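# Switch on the shaker holding four jars

## Task

Four jars already sit on the shaker, whose timer is set to 20 seconds; turn the shaker on.

## Robot and tools

Setup: two arms, left_arm and right_arm, each ending in a parallel gripper. The scene frame has its origin at table-top height, midway between the nominal arm bases. +z is up, +x points out over the table, and left_arm is on the +y side. Arm names do not match image sides. Calibrated bases: left_arm at (-0.026, +0.326, 0) m with quat_wxyz (+1.000, 0, 0, +0.025); right_arm at (-0.031, -0.285, 0) m with quat_wxyz (+1.000, 0, 0, -0.011). Every pose and target is in the scene frame.

Gripper geometry: the fingers point along the gripper's +z axis and open and close along its y axis. end_effector_position is the point between the pads, about 1 cm back from the fingertips.

Row layout: each row has 16 numbers. The first 8 are left_arm's x, y, z (metres, absolute scene-frame position), then qw, qx, qy, qz (absolute orientation, w first), then opening. The next 8 are the same fields for right_arm. Both arms appear in every row, even if only one moves. Opening runs from -1 (closed) to +1 (fully open, 0.093 m).

To keep an arm still, send its last reported pose and its current opening again in every call. A 0 in the opening slot is a real command, not a blank. To keep a gripper's orientation, repeat your own target quaternion rather than the reported one, which drifts.

execute_actions(actions, cameras):
- actions is a list of up to 15 rows, each row one control step of 1/30 s. If fewer rows are given, the last row repeats to fill the action.
- Each target must be within 0.6 m of that gripper's position at the start of the action, along each of the gripper's own axes. Otherwise the action is refused for both arms.
- A badly formed first action, or one failing that check, rejects the whole call.
- An empty actions list returns all camera images plus the scene number.
- cameras takes names, ["all"], or [] for none. An unknown name invalidates the call.

move(target, speed, blend, opening_speed, grip_force, blocking, cameras):
- Drives each gripper in a straight line from its Hand target to the target. target is one 16-number row or a list of up to 15 rows, with no 0.6 m limit.
- speed: 0.002 to 2.9 m/s, default 0.25. Turning is capped at twice that in rad/s.
- blend: corner rounding in metres for lists; 0 means stop at each target.
- opening_speed: 0.2 or more per second, on the -1 to +1 scale.
- grip_force: 10 to 50 N per pad. It persists until changed, and lower values close slowly.
- blocking=false returns after about 0.5 s while the motion continues. A new move replaces the running one.
- A move runs at most 10 s and does not avoid obstacles or the other arm. Faster moves lag, stray and hit harder.
- Route around an arm's own base, not close past it.
- The result adds a move: line. It reads done (within 10 mm and 2 degrees), off_target, moving, held or fault, plus limits such as paced (the pose sent was clipped) or held (steps were withheld).

Other tools:
- wait(seconds 0–10) lets time run while the last commands hold.
- stop brakes a running move.
- zoom_image(camera, region [x0,y0,x1,y1], at most 504x504 px) enlarges part of the newest image from cam_high, cam_low, cam_over, cam_left_wrist or cam_right_wrist.
- read_manual returns the licence texts only.
- finished_scene(scene) ends the scene for good. The goal must hold without the robot.

Reading results:
- Hand target is where each arm is currently being sent.
- Tool commands lists the current opening commands.
- grip_measured is the finger motor on the -1 to +1 scale. Pads meet near -0.94, and each millimetre of object width adds about 0.0208. Readings may be up to 0.02 too open.
- Joint positions end with the finger gap in metres.
- Joint torques include the arm's own weight. Joints 1 to 3 wrap at ±28 N m.

Controller behaviour: each step, the commanded orientation is clipped to within 40 degrees of the measured one, so large turns need several actions. Friction and weight can leave the gripper short of the command, low, or tilted. Check the pose after every move and correct any tilt. Small moves may not happen at all.

Heat: holding loads, staying stretched out, or pushing toward unreachable poses heats motors. MOTOR HOT appears at 75 °C. At 90 °C the arm folds and idles, and at 100 °C it falls.



Cameras: fixed cam_high, cam_low and cam_over, plus one wrist camera per arm; all images are 896x504. Calibrations are given but may be a few mm or degrees off.

Avoid:
- hitting the shaker or jars hard, or slamming;
- letting anything fall or leave the table, which fails the task;
- contact between the arms, or a gripper closing on the other's fingers;
- strain on the wrist-camera cables, whose contact counts as touching;
- arm stops.

A stray push may occasionally nudge loose objects. For this task, find the shaker's switch or button in the images and press it gently at low speed, then confirm it is running.

Each tool is called in YAML: its name, and indented under it one key for each argument.

## Session

execute_actions:
  actions: []

Scene clock: 0.00 s.
left_arm: end_effector_position=(+0.3407, +0.3772, +0.0764) grip_measured=+1.000 end_effector_quat_wxyz=(+0.583, -0.084, +0.802, +0.099) | right_arm: end_effector_position=(+0.3261, -0.3596, +0.1125) grip_measured=+1.000 end_effector_quat_wxyz=(+0.633, +0.159, +0.750, -0.109)
Joint positions: left_arm=[-0.01 1.619 0.258 1.047 -0.222 -0.008 0.093] | right_arm=[-0.045 1.537 0.222 1.132 0.307 0.096 0.093]
Joint velocities: within noise
Joint torques (N m): no reading
Heat: left arm: 39 °C; right arm: 36 °C.
Hand target: left_arm +0.3440, +0.3774, +0.0840; +0.593, -0.085, +0.795, +0.098 | right_arm +0.3280, -0.3597, +0.1176; +0.639, +0.160, +0.744, -0.108
Tool commands: left_gripper/opening=+1.0 right_gripper/opening=+1.0

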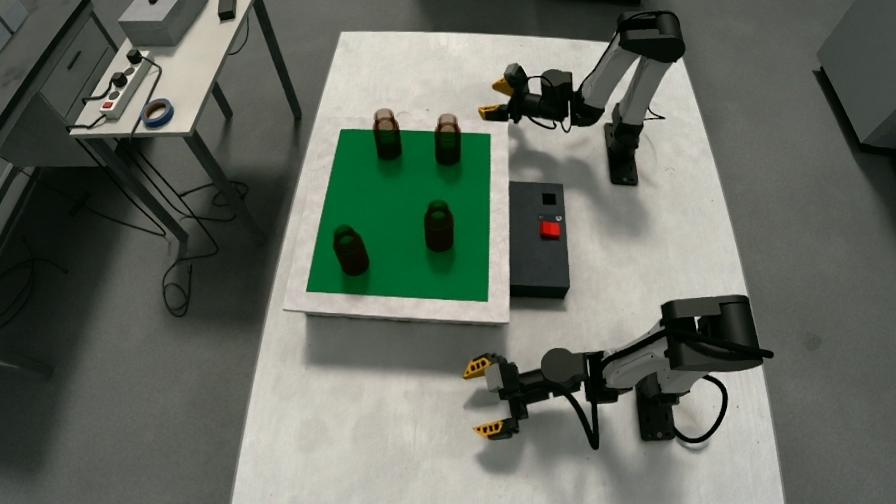

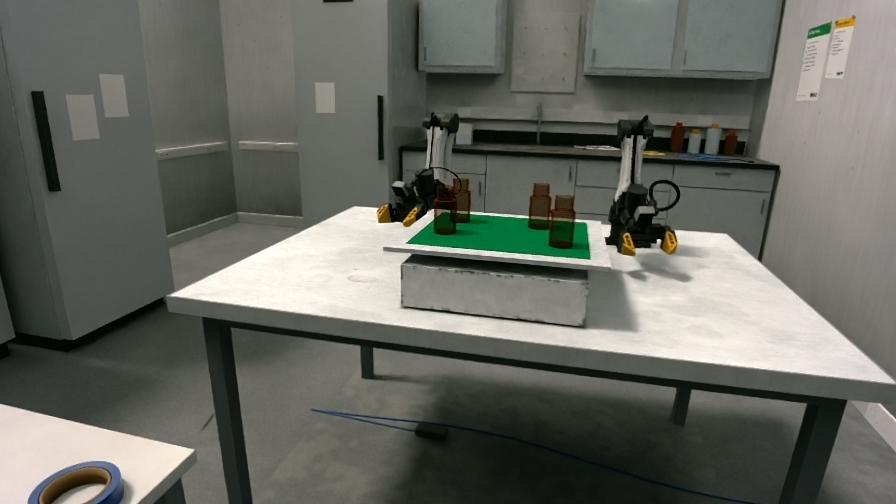

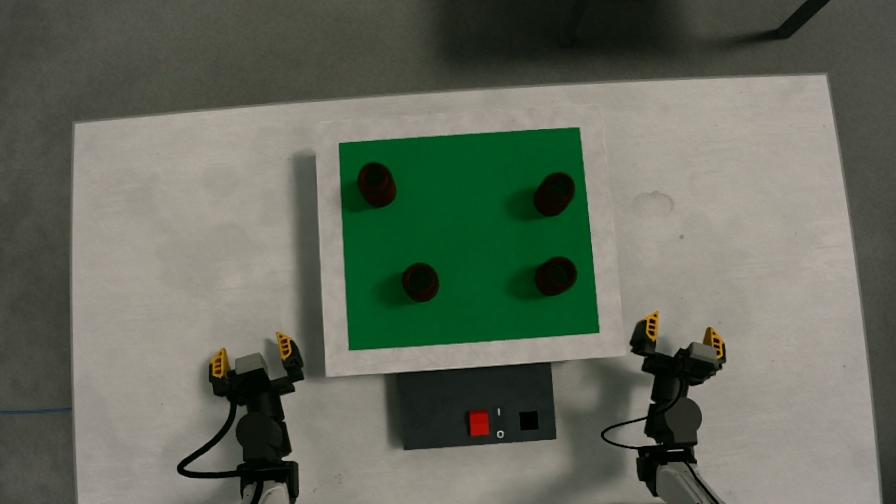

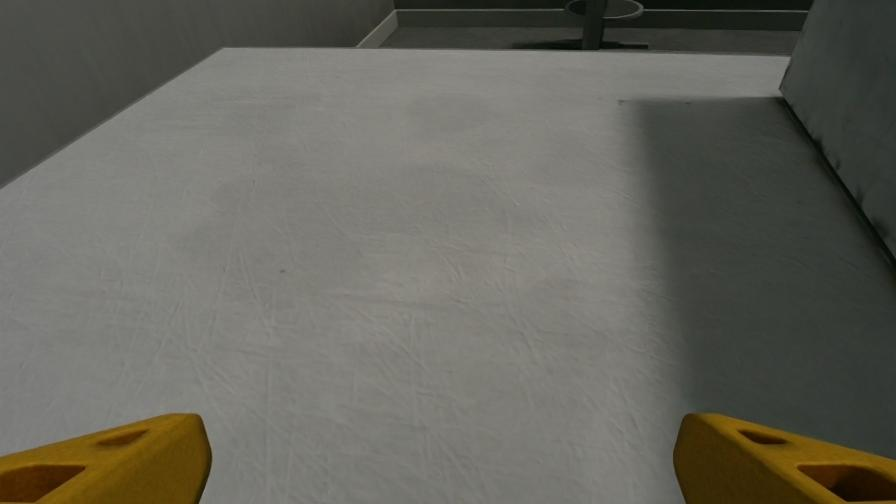

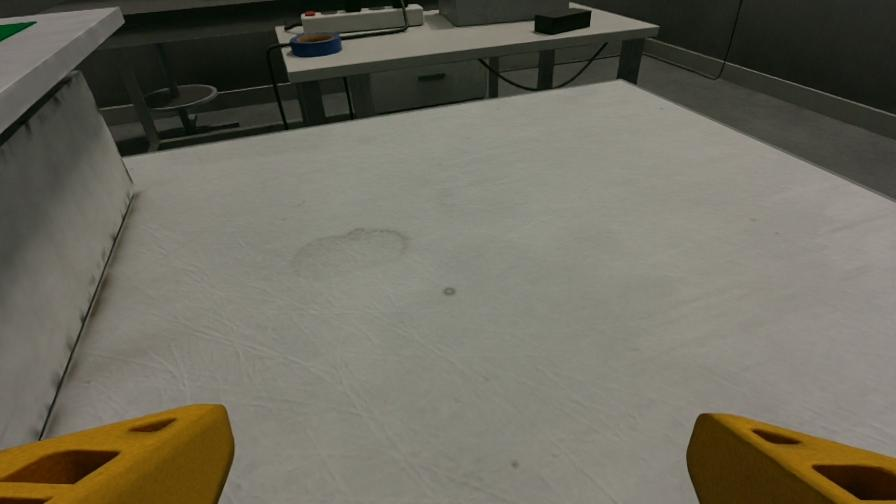

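zoom_image:
  camera: "cam_over"
  region: [380, 350, 580, 460]

zoom_image:
  camera: "cam_high"
  region: [490, 170, 600, 310]

Scaled by 2.520 from the camera's 896x504 image, which has a finer 1280x720 frame.

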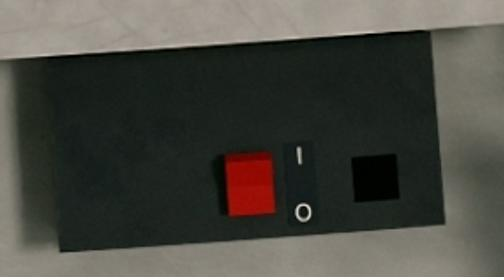

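Scaled by 3.600 from the camera's 896x504 image, which has a finer 1280x720 frame.

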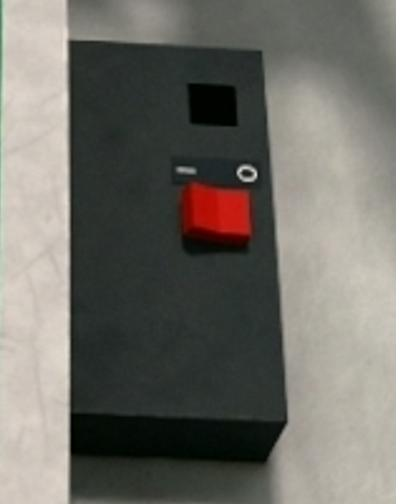

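move:
  target:
    - [0.3407,0.3772,0.0764,0.583,-0.084,0.802,0.099,1,0.25,-0.34,0.2,0.50,0,0.866,0,-1]
    - [0.3407,0.3772,0.0764,0.583,-0.084,0.802,0.099,1,0.19,-0.2,0.21,0.30,-0.17,0.93,0.06,-1]
    - [0.3407,0.3772,0.0764,0.583,-0.084,0.802,0.099,1,0.175,-0.015,0.13,0.2432,-0.3303,0.9077,0.0885,-1]
  blend: [0.05,0.05,0]
  speed: 0.3
  opening_speed: 1
  cameras: ["all"]

Scene clock: 55.43 s.
left_arm: end_effector_position=(+0.3407, +0.3772, +0.0764) grip_measured=+1.000 end_effector_quat_wxyz=(+0.583, -0.084, +0.802, +0.099) | right_arm: end_effector_position=(+0.1676, -0.0253, +0.1202) grip_measured=-0.972 end_effector_quat_wxyz=(+0.224, -0.337, +0.911, +0.081)
Joint positions: left_arm=[-0.01 1.619 0.258 1.047 -0.222 -0.008 0.093] | right_arm=[1.006 1.375 0.988 -0.72 0.13 0.243 0]
Joint torques (N m): left_arm=[0.03 -4.56 3.36 2.51 -0.09 -0.09] | right_arm=[0.94 -3.79 10.78 1.37 0.22 0.03]
Heat: left arm: 48 °C; right arm: 41 °C.
Hand target: left_arm +0.3408, +0.3771, +0.0765; +0.583, -0.084, +0.802, +0.099 | right_arm +0.1746, -0.0155, +0.1303; +0.243, -0.330, +0.908, +0.089
Off the commanded pose: left_arm 0.000 m, 0 deg | right_arm 0.016 m, 3 deg.
move: off_target (right_arm)
camera_calibration:
cam_right_wrist: T_world_to_cam=[[0.688978, -0.724593, -0.0165786, -0.130443], [-0.724573, -0.688047, -0.0398158, 0.148597], [0.0174434, 0.0394447, -0.999069, 0.203272], [0, 0, 0, 1]] pos_world=[0.193996, -0.000294673, 0.206837]

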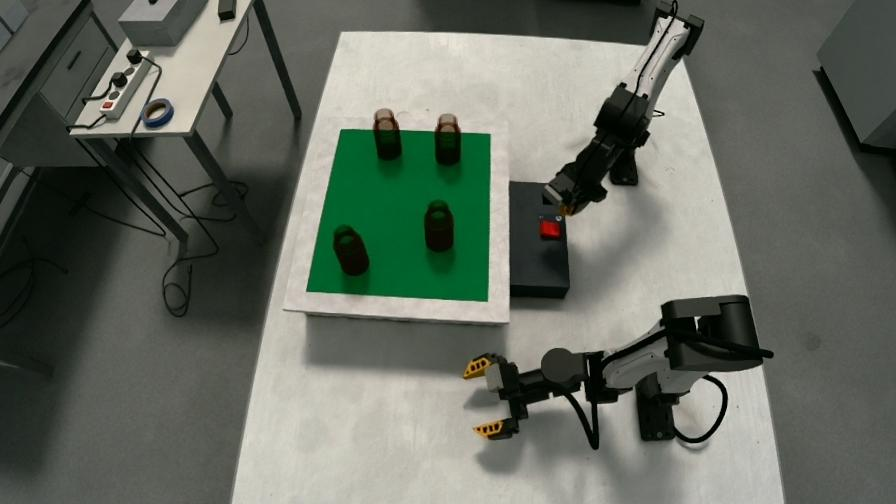

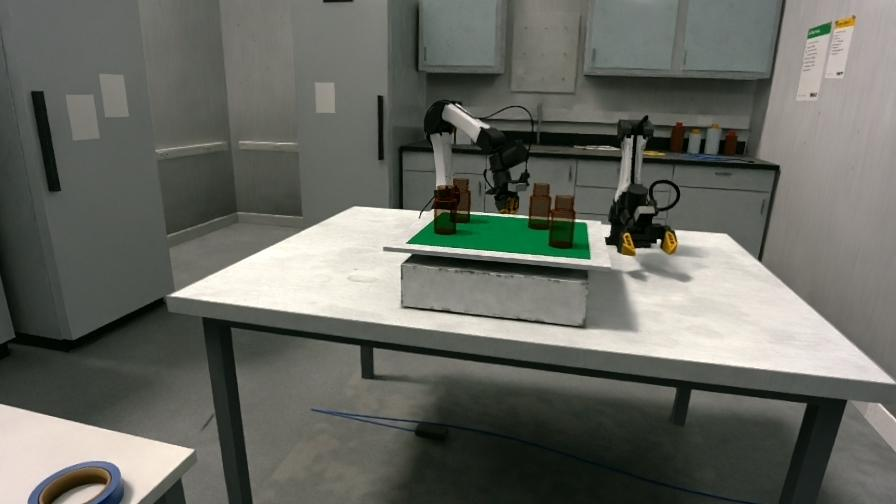

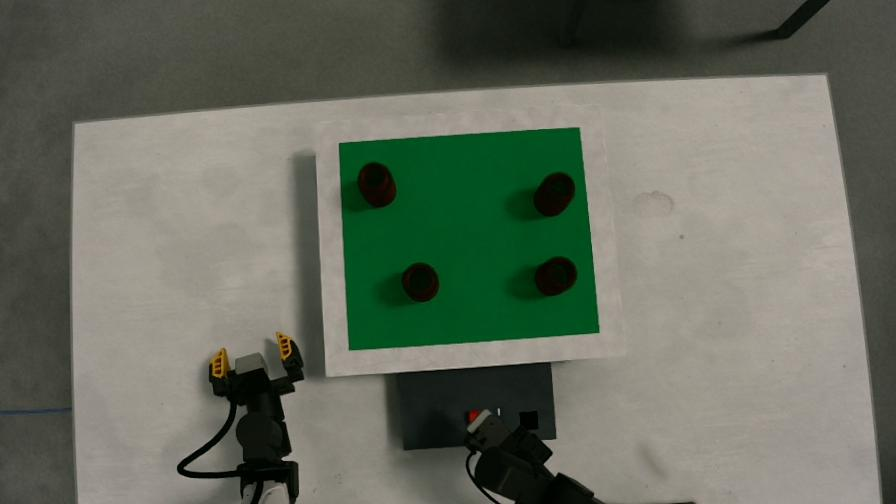

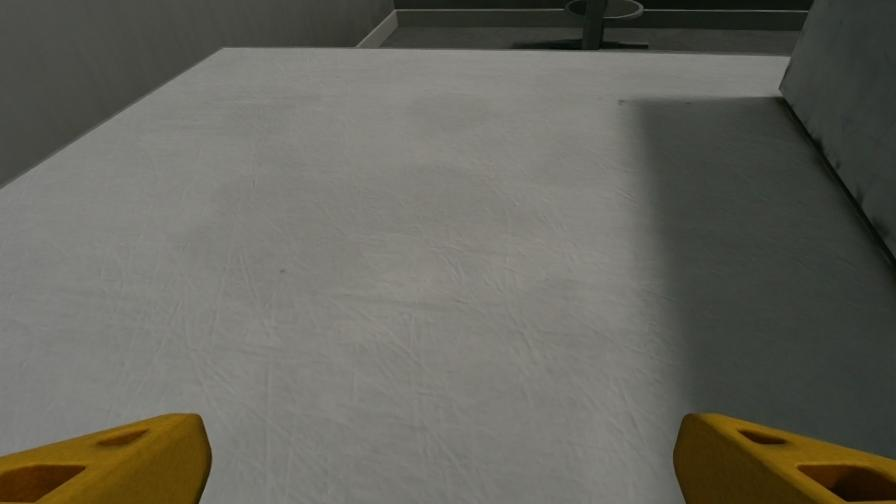

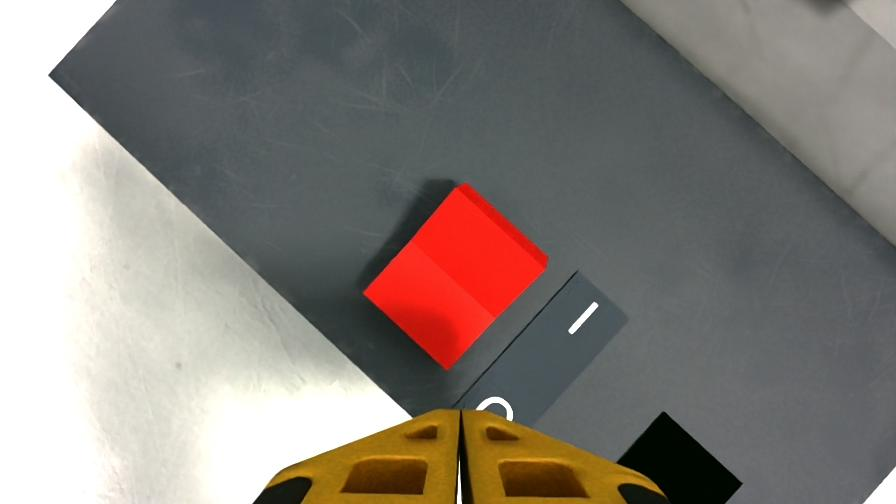

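move:
  target:
    - [0.3407,0.3772,0.0764,0.583,-0.084,0.802,0.099,1,0.207,0.003,0.11,0.2432,-0.3303,0.9077,0.0885,-1]
    - [0.3407,0.3772,0.0764,0.583,-0.084,0.802,0.099,1,0.207,0.003,0.08,0.2432,-0.3303,0.9077,0.0885,-1]
  speed: [0.12,0.03]
  cameras: ["cam_right_wrist","cam_high","cam_over"]

Scene clock: 123.43 s.
left_arm: end_effector_position=(+0.3407, +0.3772, +0.0764) grip_measured=+1.000 end_effector_quat_wxyz=(+0.583, -0.084, +0.802, +0.099) | right_arm: end_effector_position=(+0.2099, +0.0013, +0.0943) grip_measured=-0.972 end_effector_quat_wxyz=(+0.256, -0.323, +0.907, +0.085)
Joint positions: left_arm=[-0.01 1.619 0.258 1.047 -0.222 -0.008 0.093] | right_arm=[0.955 1.536 0.992 -0.496 0.139 0.211 0]
Joint torques (N m): left_arm=[0.01 -4.64 3.33 2.51 -0.1 -0.06] | right_arm=[0.27 -3.75 5.85 1.49 -0.2 -0.16]
Heat: left arm: 52 °C; right arm: 46 °C.
Hand target: left_arm +0.3408, +0.3771, +0.0765; +0.583, -0.084, +0.802, +0.099 | right_arm +0.2066, +0.0024, +0.0803; +0.243, -0.330, +0.908, +0.088
Off the commanded pose: left_arm 0.000 m, 0 deg | right_arm 0.015 m, 2 deg.
move: off_target (right_arm)
camera_calibration:
cam_right_wrist: T_world_to_cam=[[0.669665, -0.742631, -0.00691192, -0.137514], [-0.739012, -0.665422, -0.10524, 0.205755], [0.0735555, 0.0755838, -0.994423, 0.163348], [0, 0, 0, 1]] pos_world=[0.232129, 0.0224447, 0.18314]
Images, in order (width x height): cam_high 896x504, cam_over 896x504, cam_right_wrist 896x504.

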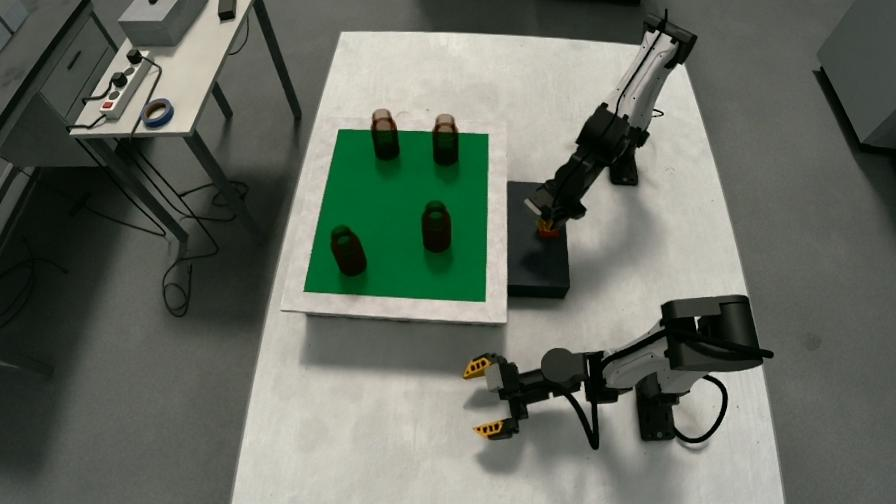

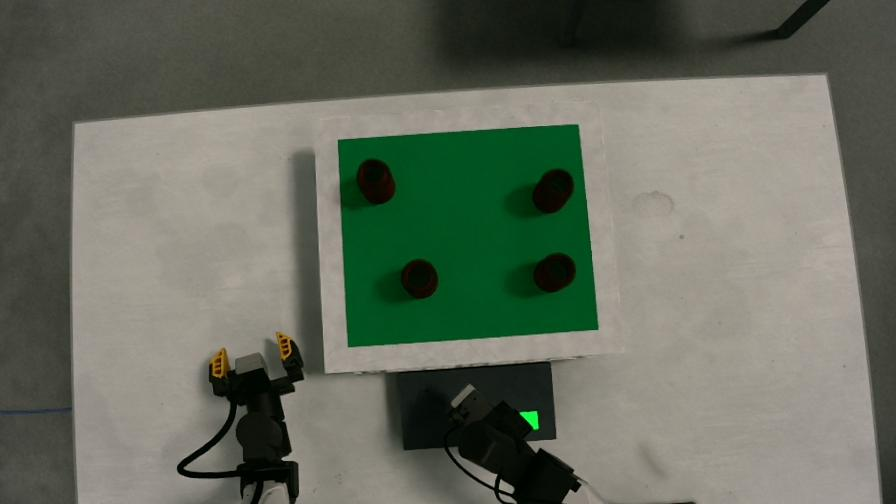

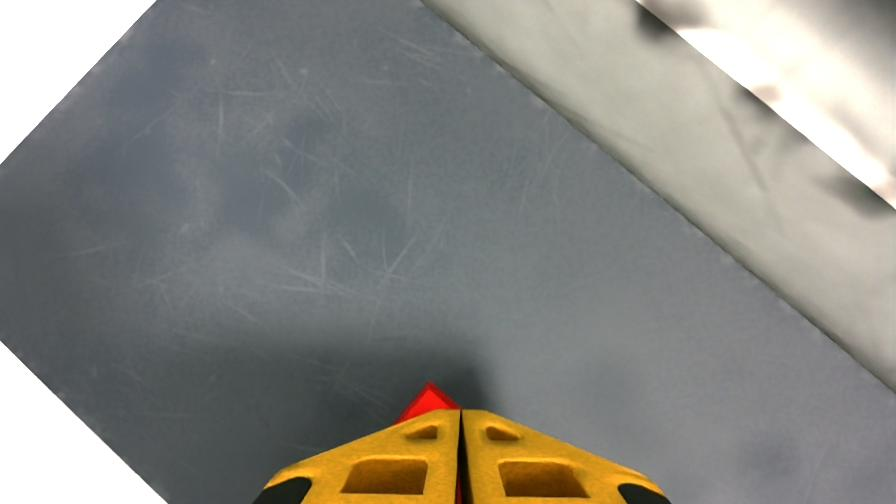

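move:
  target:
    - [0.3407,0.3772,0.0764,0.583,-0.084,0.802,0.099,1,0.2,-0.01,0.15,0.2432,-0.3303,0.9077,0.0885,-1]
    - [0.3407,0.3772,0.0764,0.583,-0.084,0.802,0.099,1,0.17,-0.1,0.2,0.2432,-0.3303,0.9077,0.0885,-1]
  speed: [0.1,0.25]
  blend: [0.02,0]
  cameras: ["cam_low","cam_high","cam_over"]

Scene clock: 132.67 s.
left_arm: end_effector_position=(+0.3407, +0.3772, +0.0764) grip_measured=+1.000 end_effector_quat_wxyz=(+0.583, -0.084, +0.802, +0.099) | right_arm: end_effector_position=(+0.1701, -0.0997, +0.1943) grip_measured=-0.972 end_effector_quat_wxyz=(+0.242, -0.328, +0.909, +0.083)
Joint positions: left_arm=[-0.01 1.619 0.258 1.047 -0.222 -0.008 0.093] | right_arm=[0.794 1.129 1.1 -1.026 0.046 0.066 0]
Joint torques (N m): left_arm=[0.18 -4.71 3.12 2.5 -0.1 -0.06] | right_arm=[-0.53 -3.02 9.77 1.1 -0.17 -0.17]
Heat: left arm: 52 °C; right arm: 44 °C.
Hand target: left_arm +0.3408, +0.3771, +0.0765; +0.583, -0.084, +0.802, +0.099 | right_arm +0.1700, -0.1000, +0.1999; +0.243, -0.330, +0.908, +0.088
Off the commanded pose: left_arm 0.000 m, 0 deg | right_arm 0.006 m, 1 deg.
move: done
Images, in order (width x height): cam_high 896x504, cam_low 896x504, cam_over 896x504.

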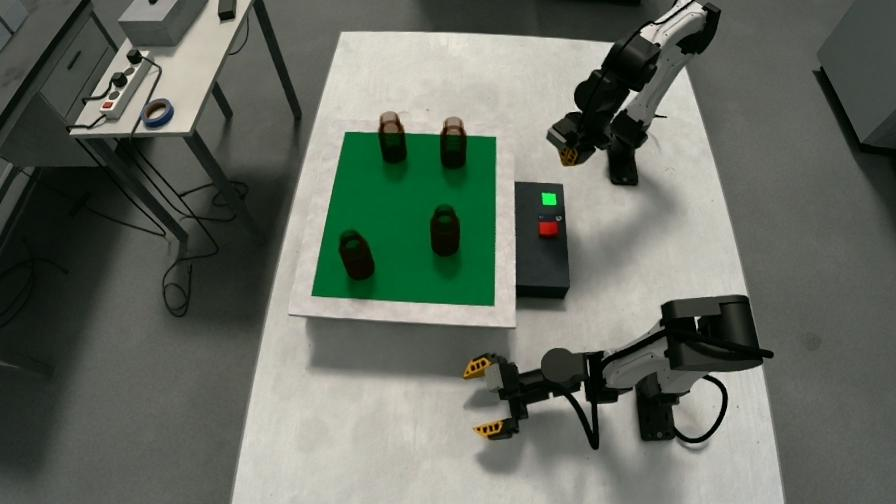

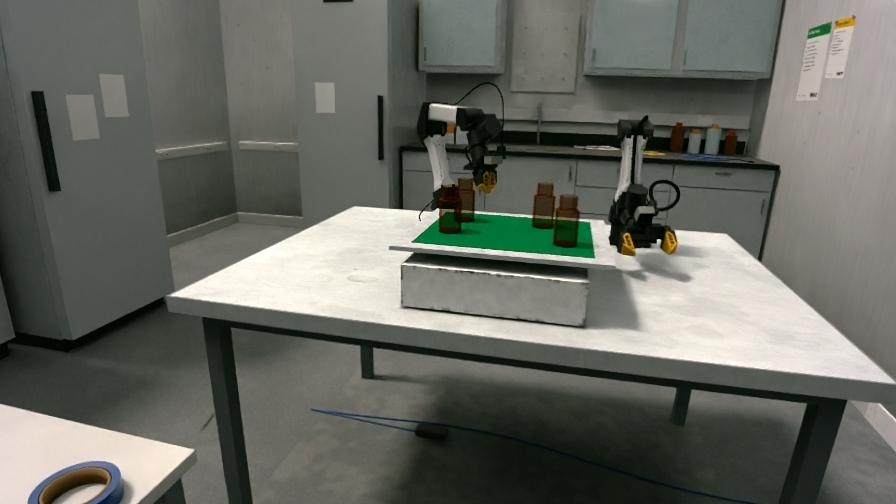

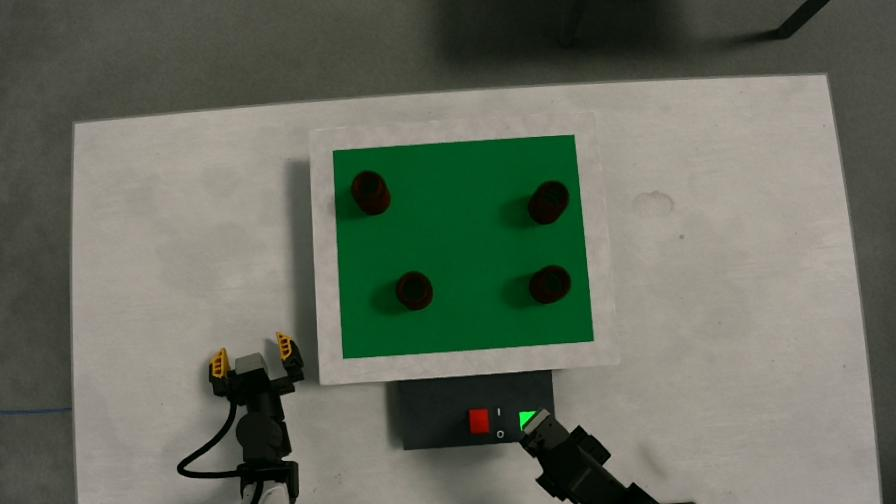

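wait:
  seconds: 8
  cameras: ["cam_over","cam_low"]

Scene clock: 147.13 s.
left_arm: end_effector_position=(+0.3407, +0.3772, +0.0764) grip_measured=+1.000 end_effector_quat_wxyz=(+0.583, -0.084, +0.802, +0.099) | right_arm: end_effector_position=(+0.1700, -0.0997, +0.1942) grip_measured=-0.972 end_effector_quat_wxyz=(+0.242, -0.328, +0.909, +0.083)
Joint positions: left_arm=[-0.01 1.619 0.258 1.047 -0.222 -0.008 0.093] | right_arm=[0.794 1.129 1.1 -1.026 0.046 0.066 0]
Joint torques (N m): left_arm=[0.03 -4.71 3.19 2.5 -0.07 -0.06] | right_arm=[-0.47 -2.97 9.8 1.11 -0.17 -0.16]
Heat: left arm: 53 °C; right arm: 45 °C.
Hand target: left_arm +0.3408, +0.3771, +0.0765; +0.583, -0.084, +0.802, +0.099 | right_arm +0.1700, -0.1000, +0.1999; +0.243, -0.330, +0.908, +0.088
Tool commands: left_gripper/opening=+1.0 right_gripper/opening=-1.0
Off the commanded pose: left_arm 0.000 m, 0 deg | right_arm 0.006 m, 1 deg.
wait: 8.00 s; at rest from the start
Images, in order (width x height): cam_low 896x504, cam_over 896x504.

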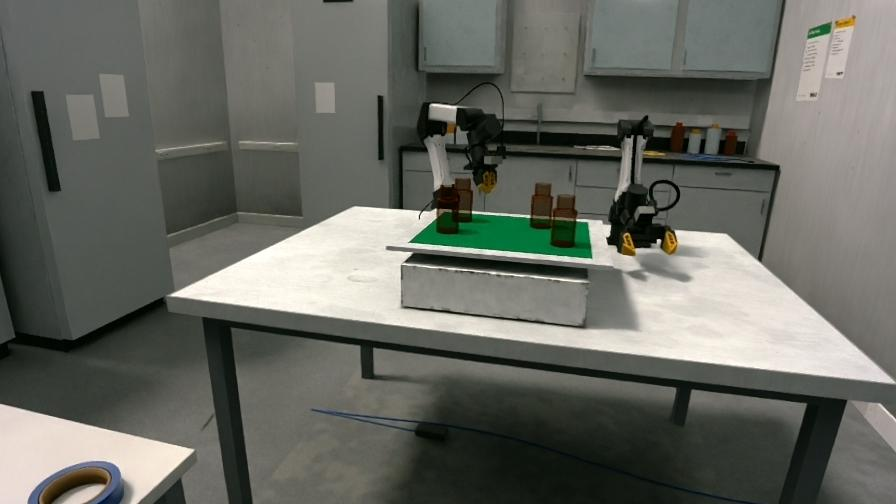

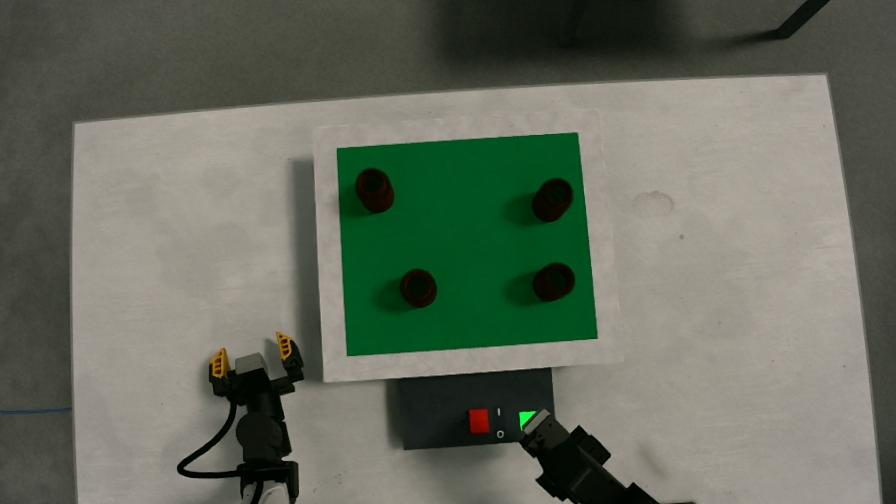

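wait:
  seconds: 2
  cameras: ["cam_over"]

Scene clock: 154.23 s.
left_arm: end_effector_position=(+0.3407, +0.3772, +0.0764) grip_measured=+1.000 end_effector_quat_wxyz=(+0.583, -0.084, +0.802, +0.099) | right_arm: end_effector_position=(+0.1700, -0.0997, +0.1942) grip_measured=-0.972 end_effector_quat_wxyz=(+0.242, -0.328, +0.909, +0.083)
Joint positions: left_arm=[-0.01 1.619 0.258 1.047 -0.222 -0.008 0.093] | right_arm=[0.794 1.129 1.1 -1.026 0.046 0.066 0]
Joint torques (N m): left_arm=[0.08 -4.74 3.22 2.49 -0.08 -0.1] | right_arm=[-0.53 -2.96 9.8 1.11 -0.15 -0.18]
Heat: left arm: 53 °C; right arm: 45 °C.
Hand target: left_arm +0.3408, +0.3771, +0.0765; +0.583, -0.084, +0.802, +0.099 | right_arm +0.1700, -0.1000, +0.1999; +0.243, -0.330, +0.908, +0.088
Tool commands: left_gripper/opening=+1.0 right_gripper/opening=-1.0
Off the commanded pose: left_arm 0.000 m, 0 deg | right_arm 0.006 m, 1 deg.
wait: 2.00 s; at rest from the start
Images, in order (width x height): cam_over 896x504.

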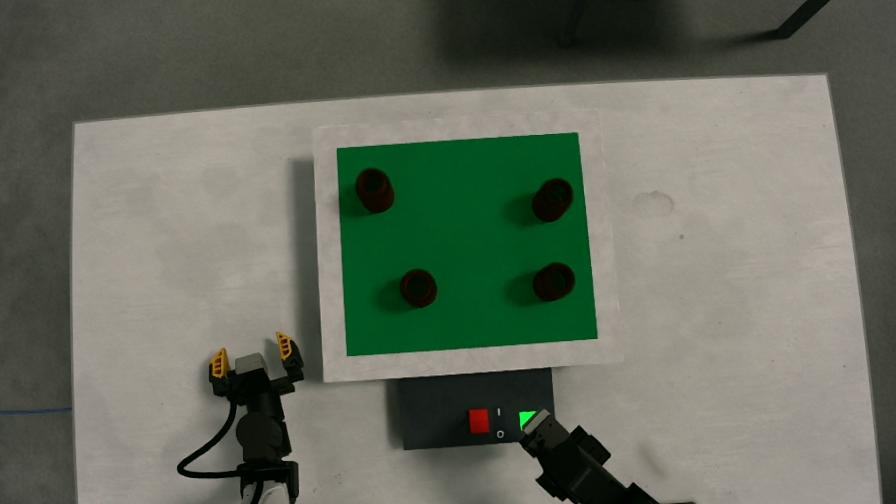

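Platform stopped moving; the run is complete with the jars in place.

finished_scene:
  scene: 1

The scene is finished: the task was done.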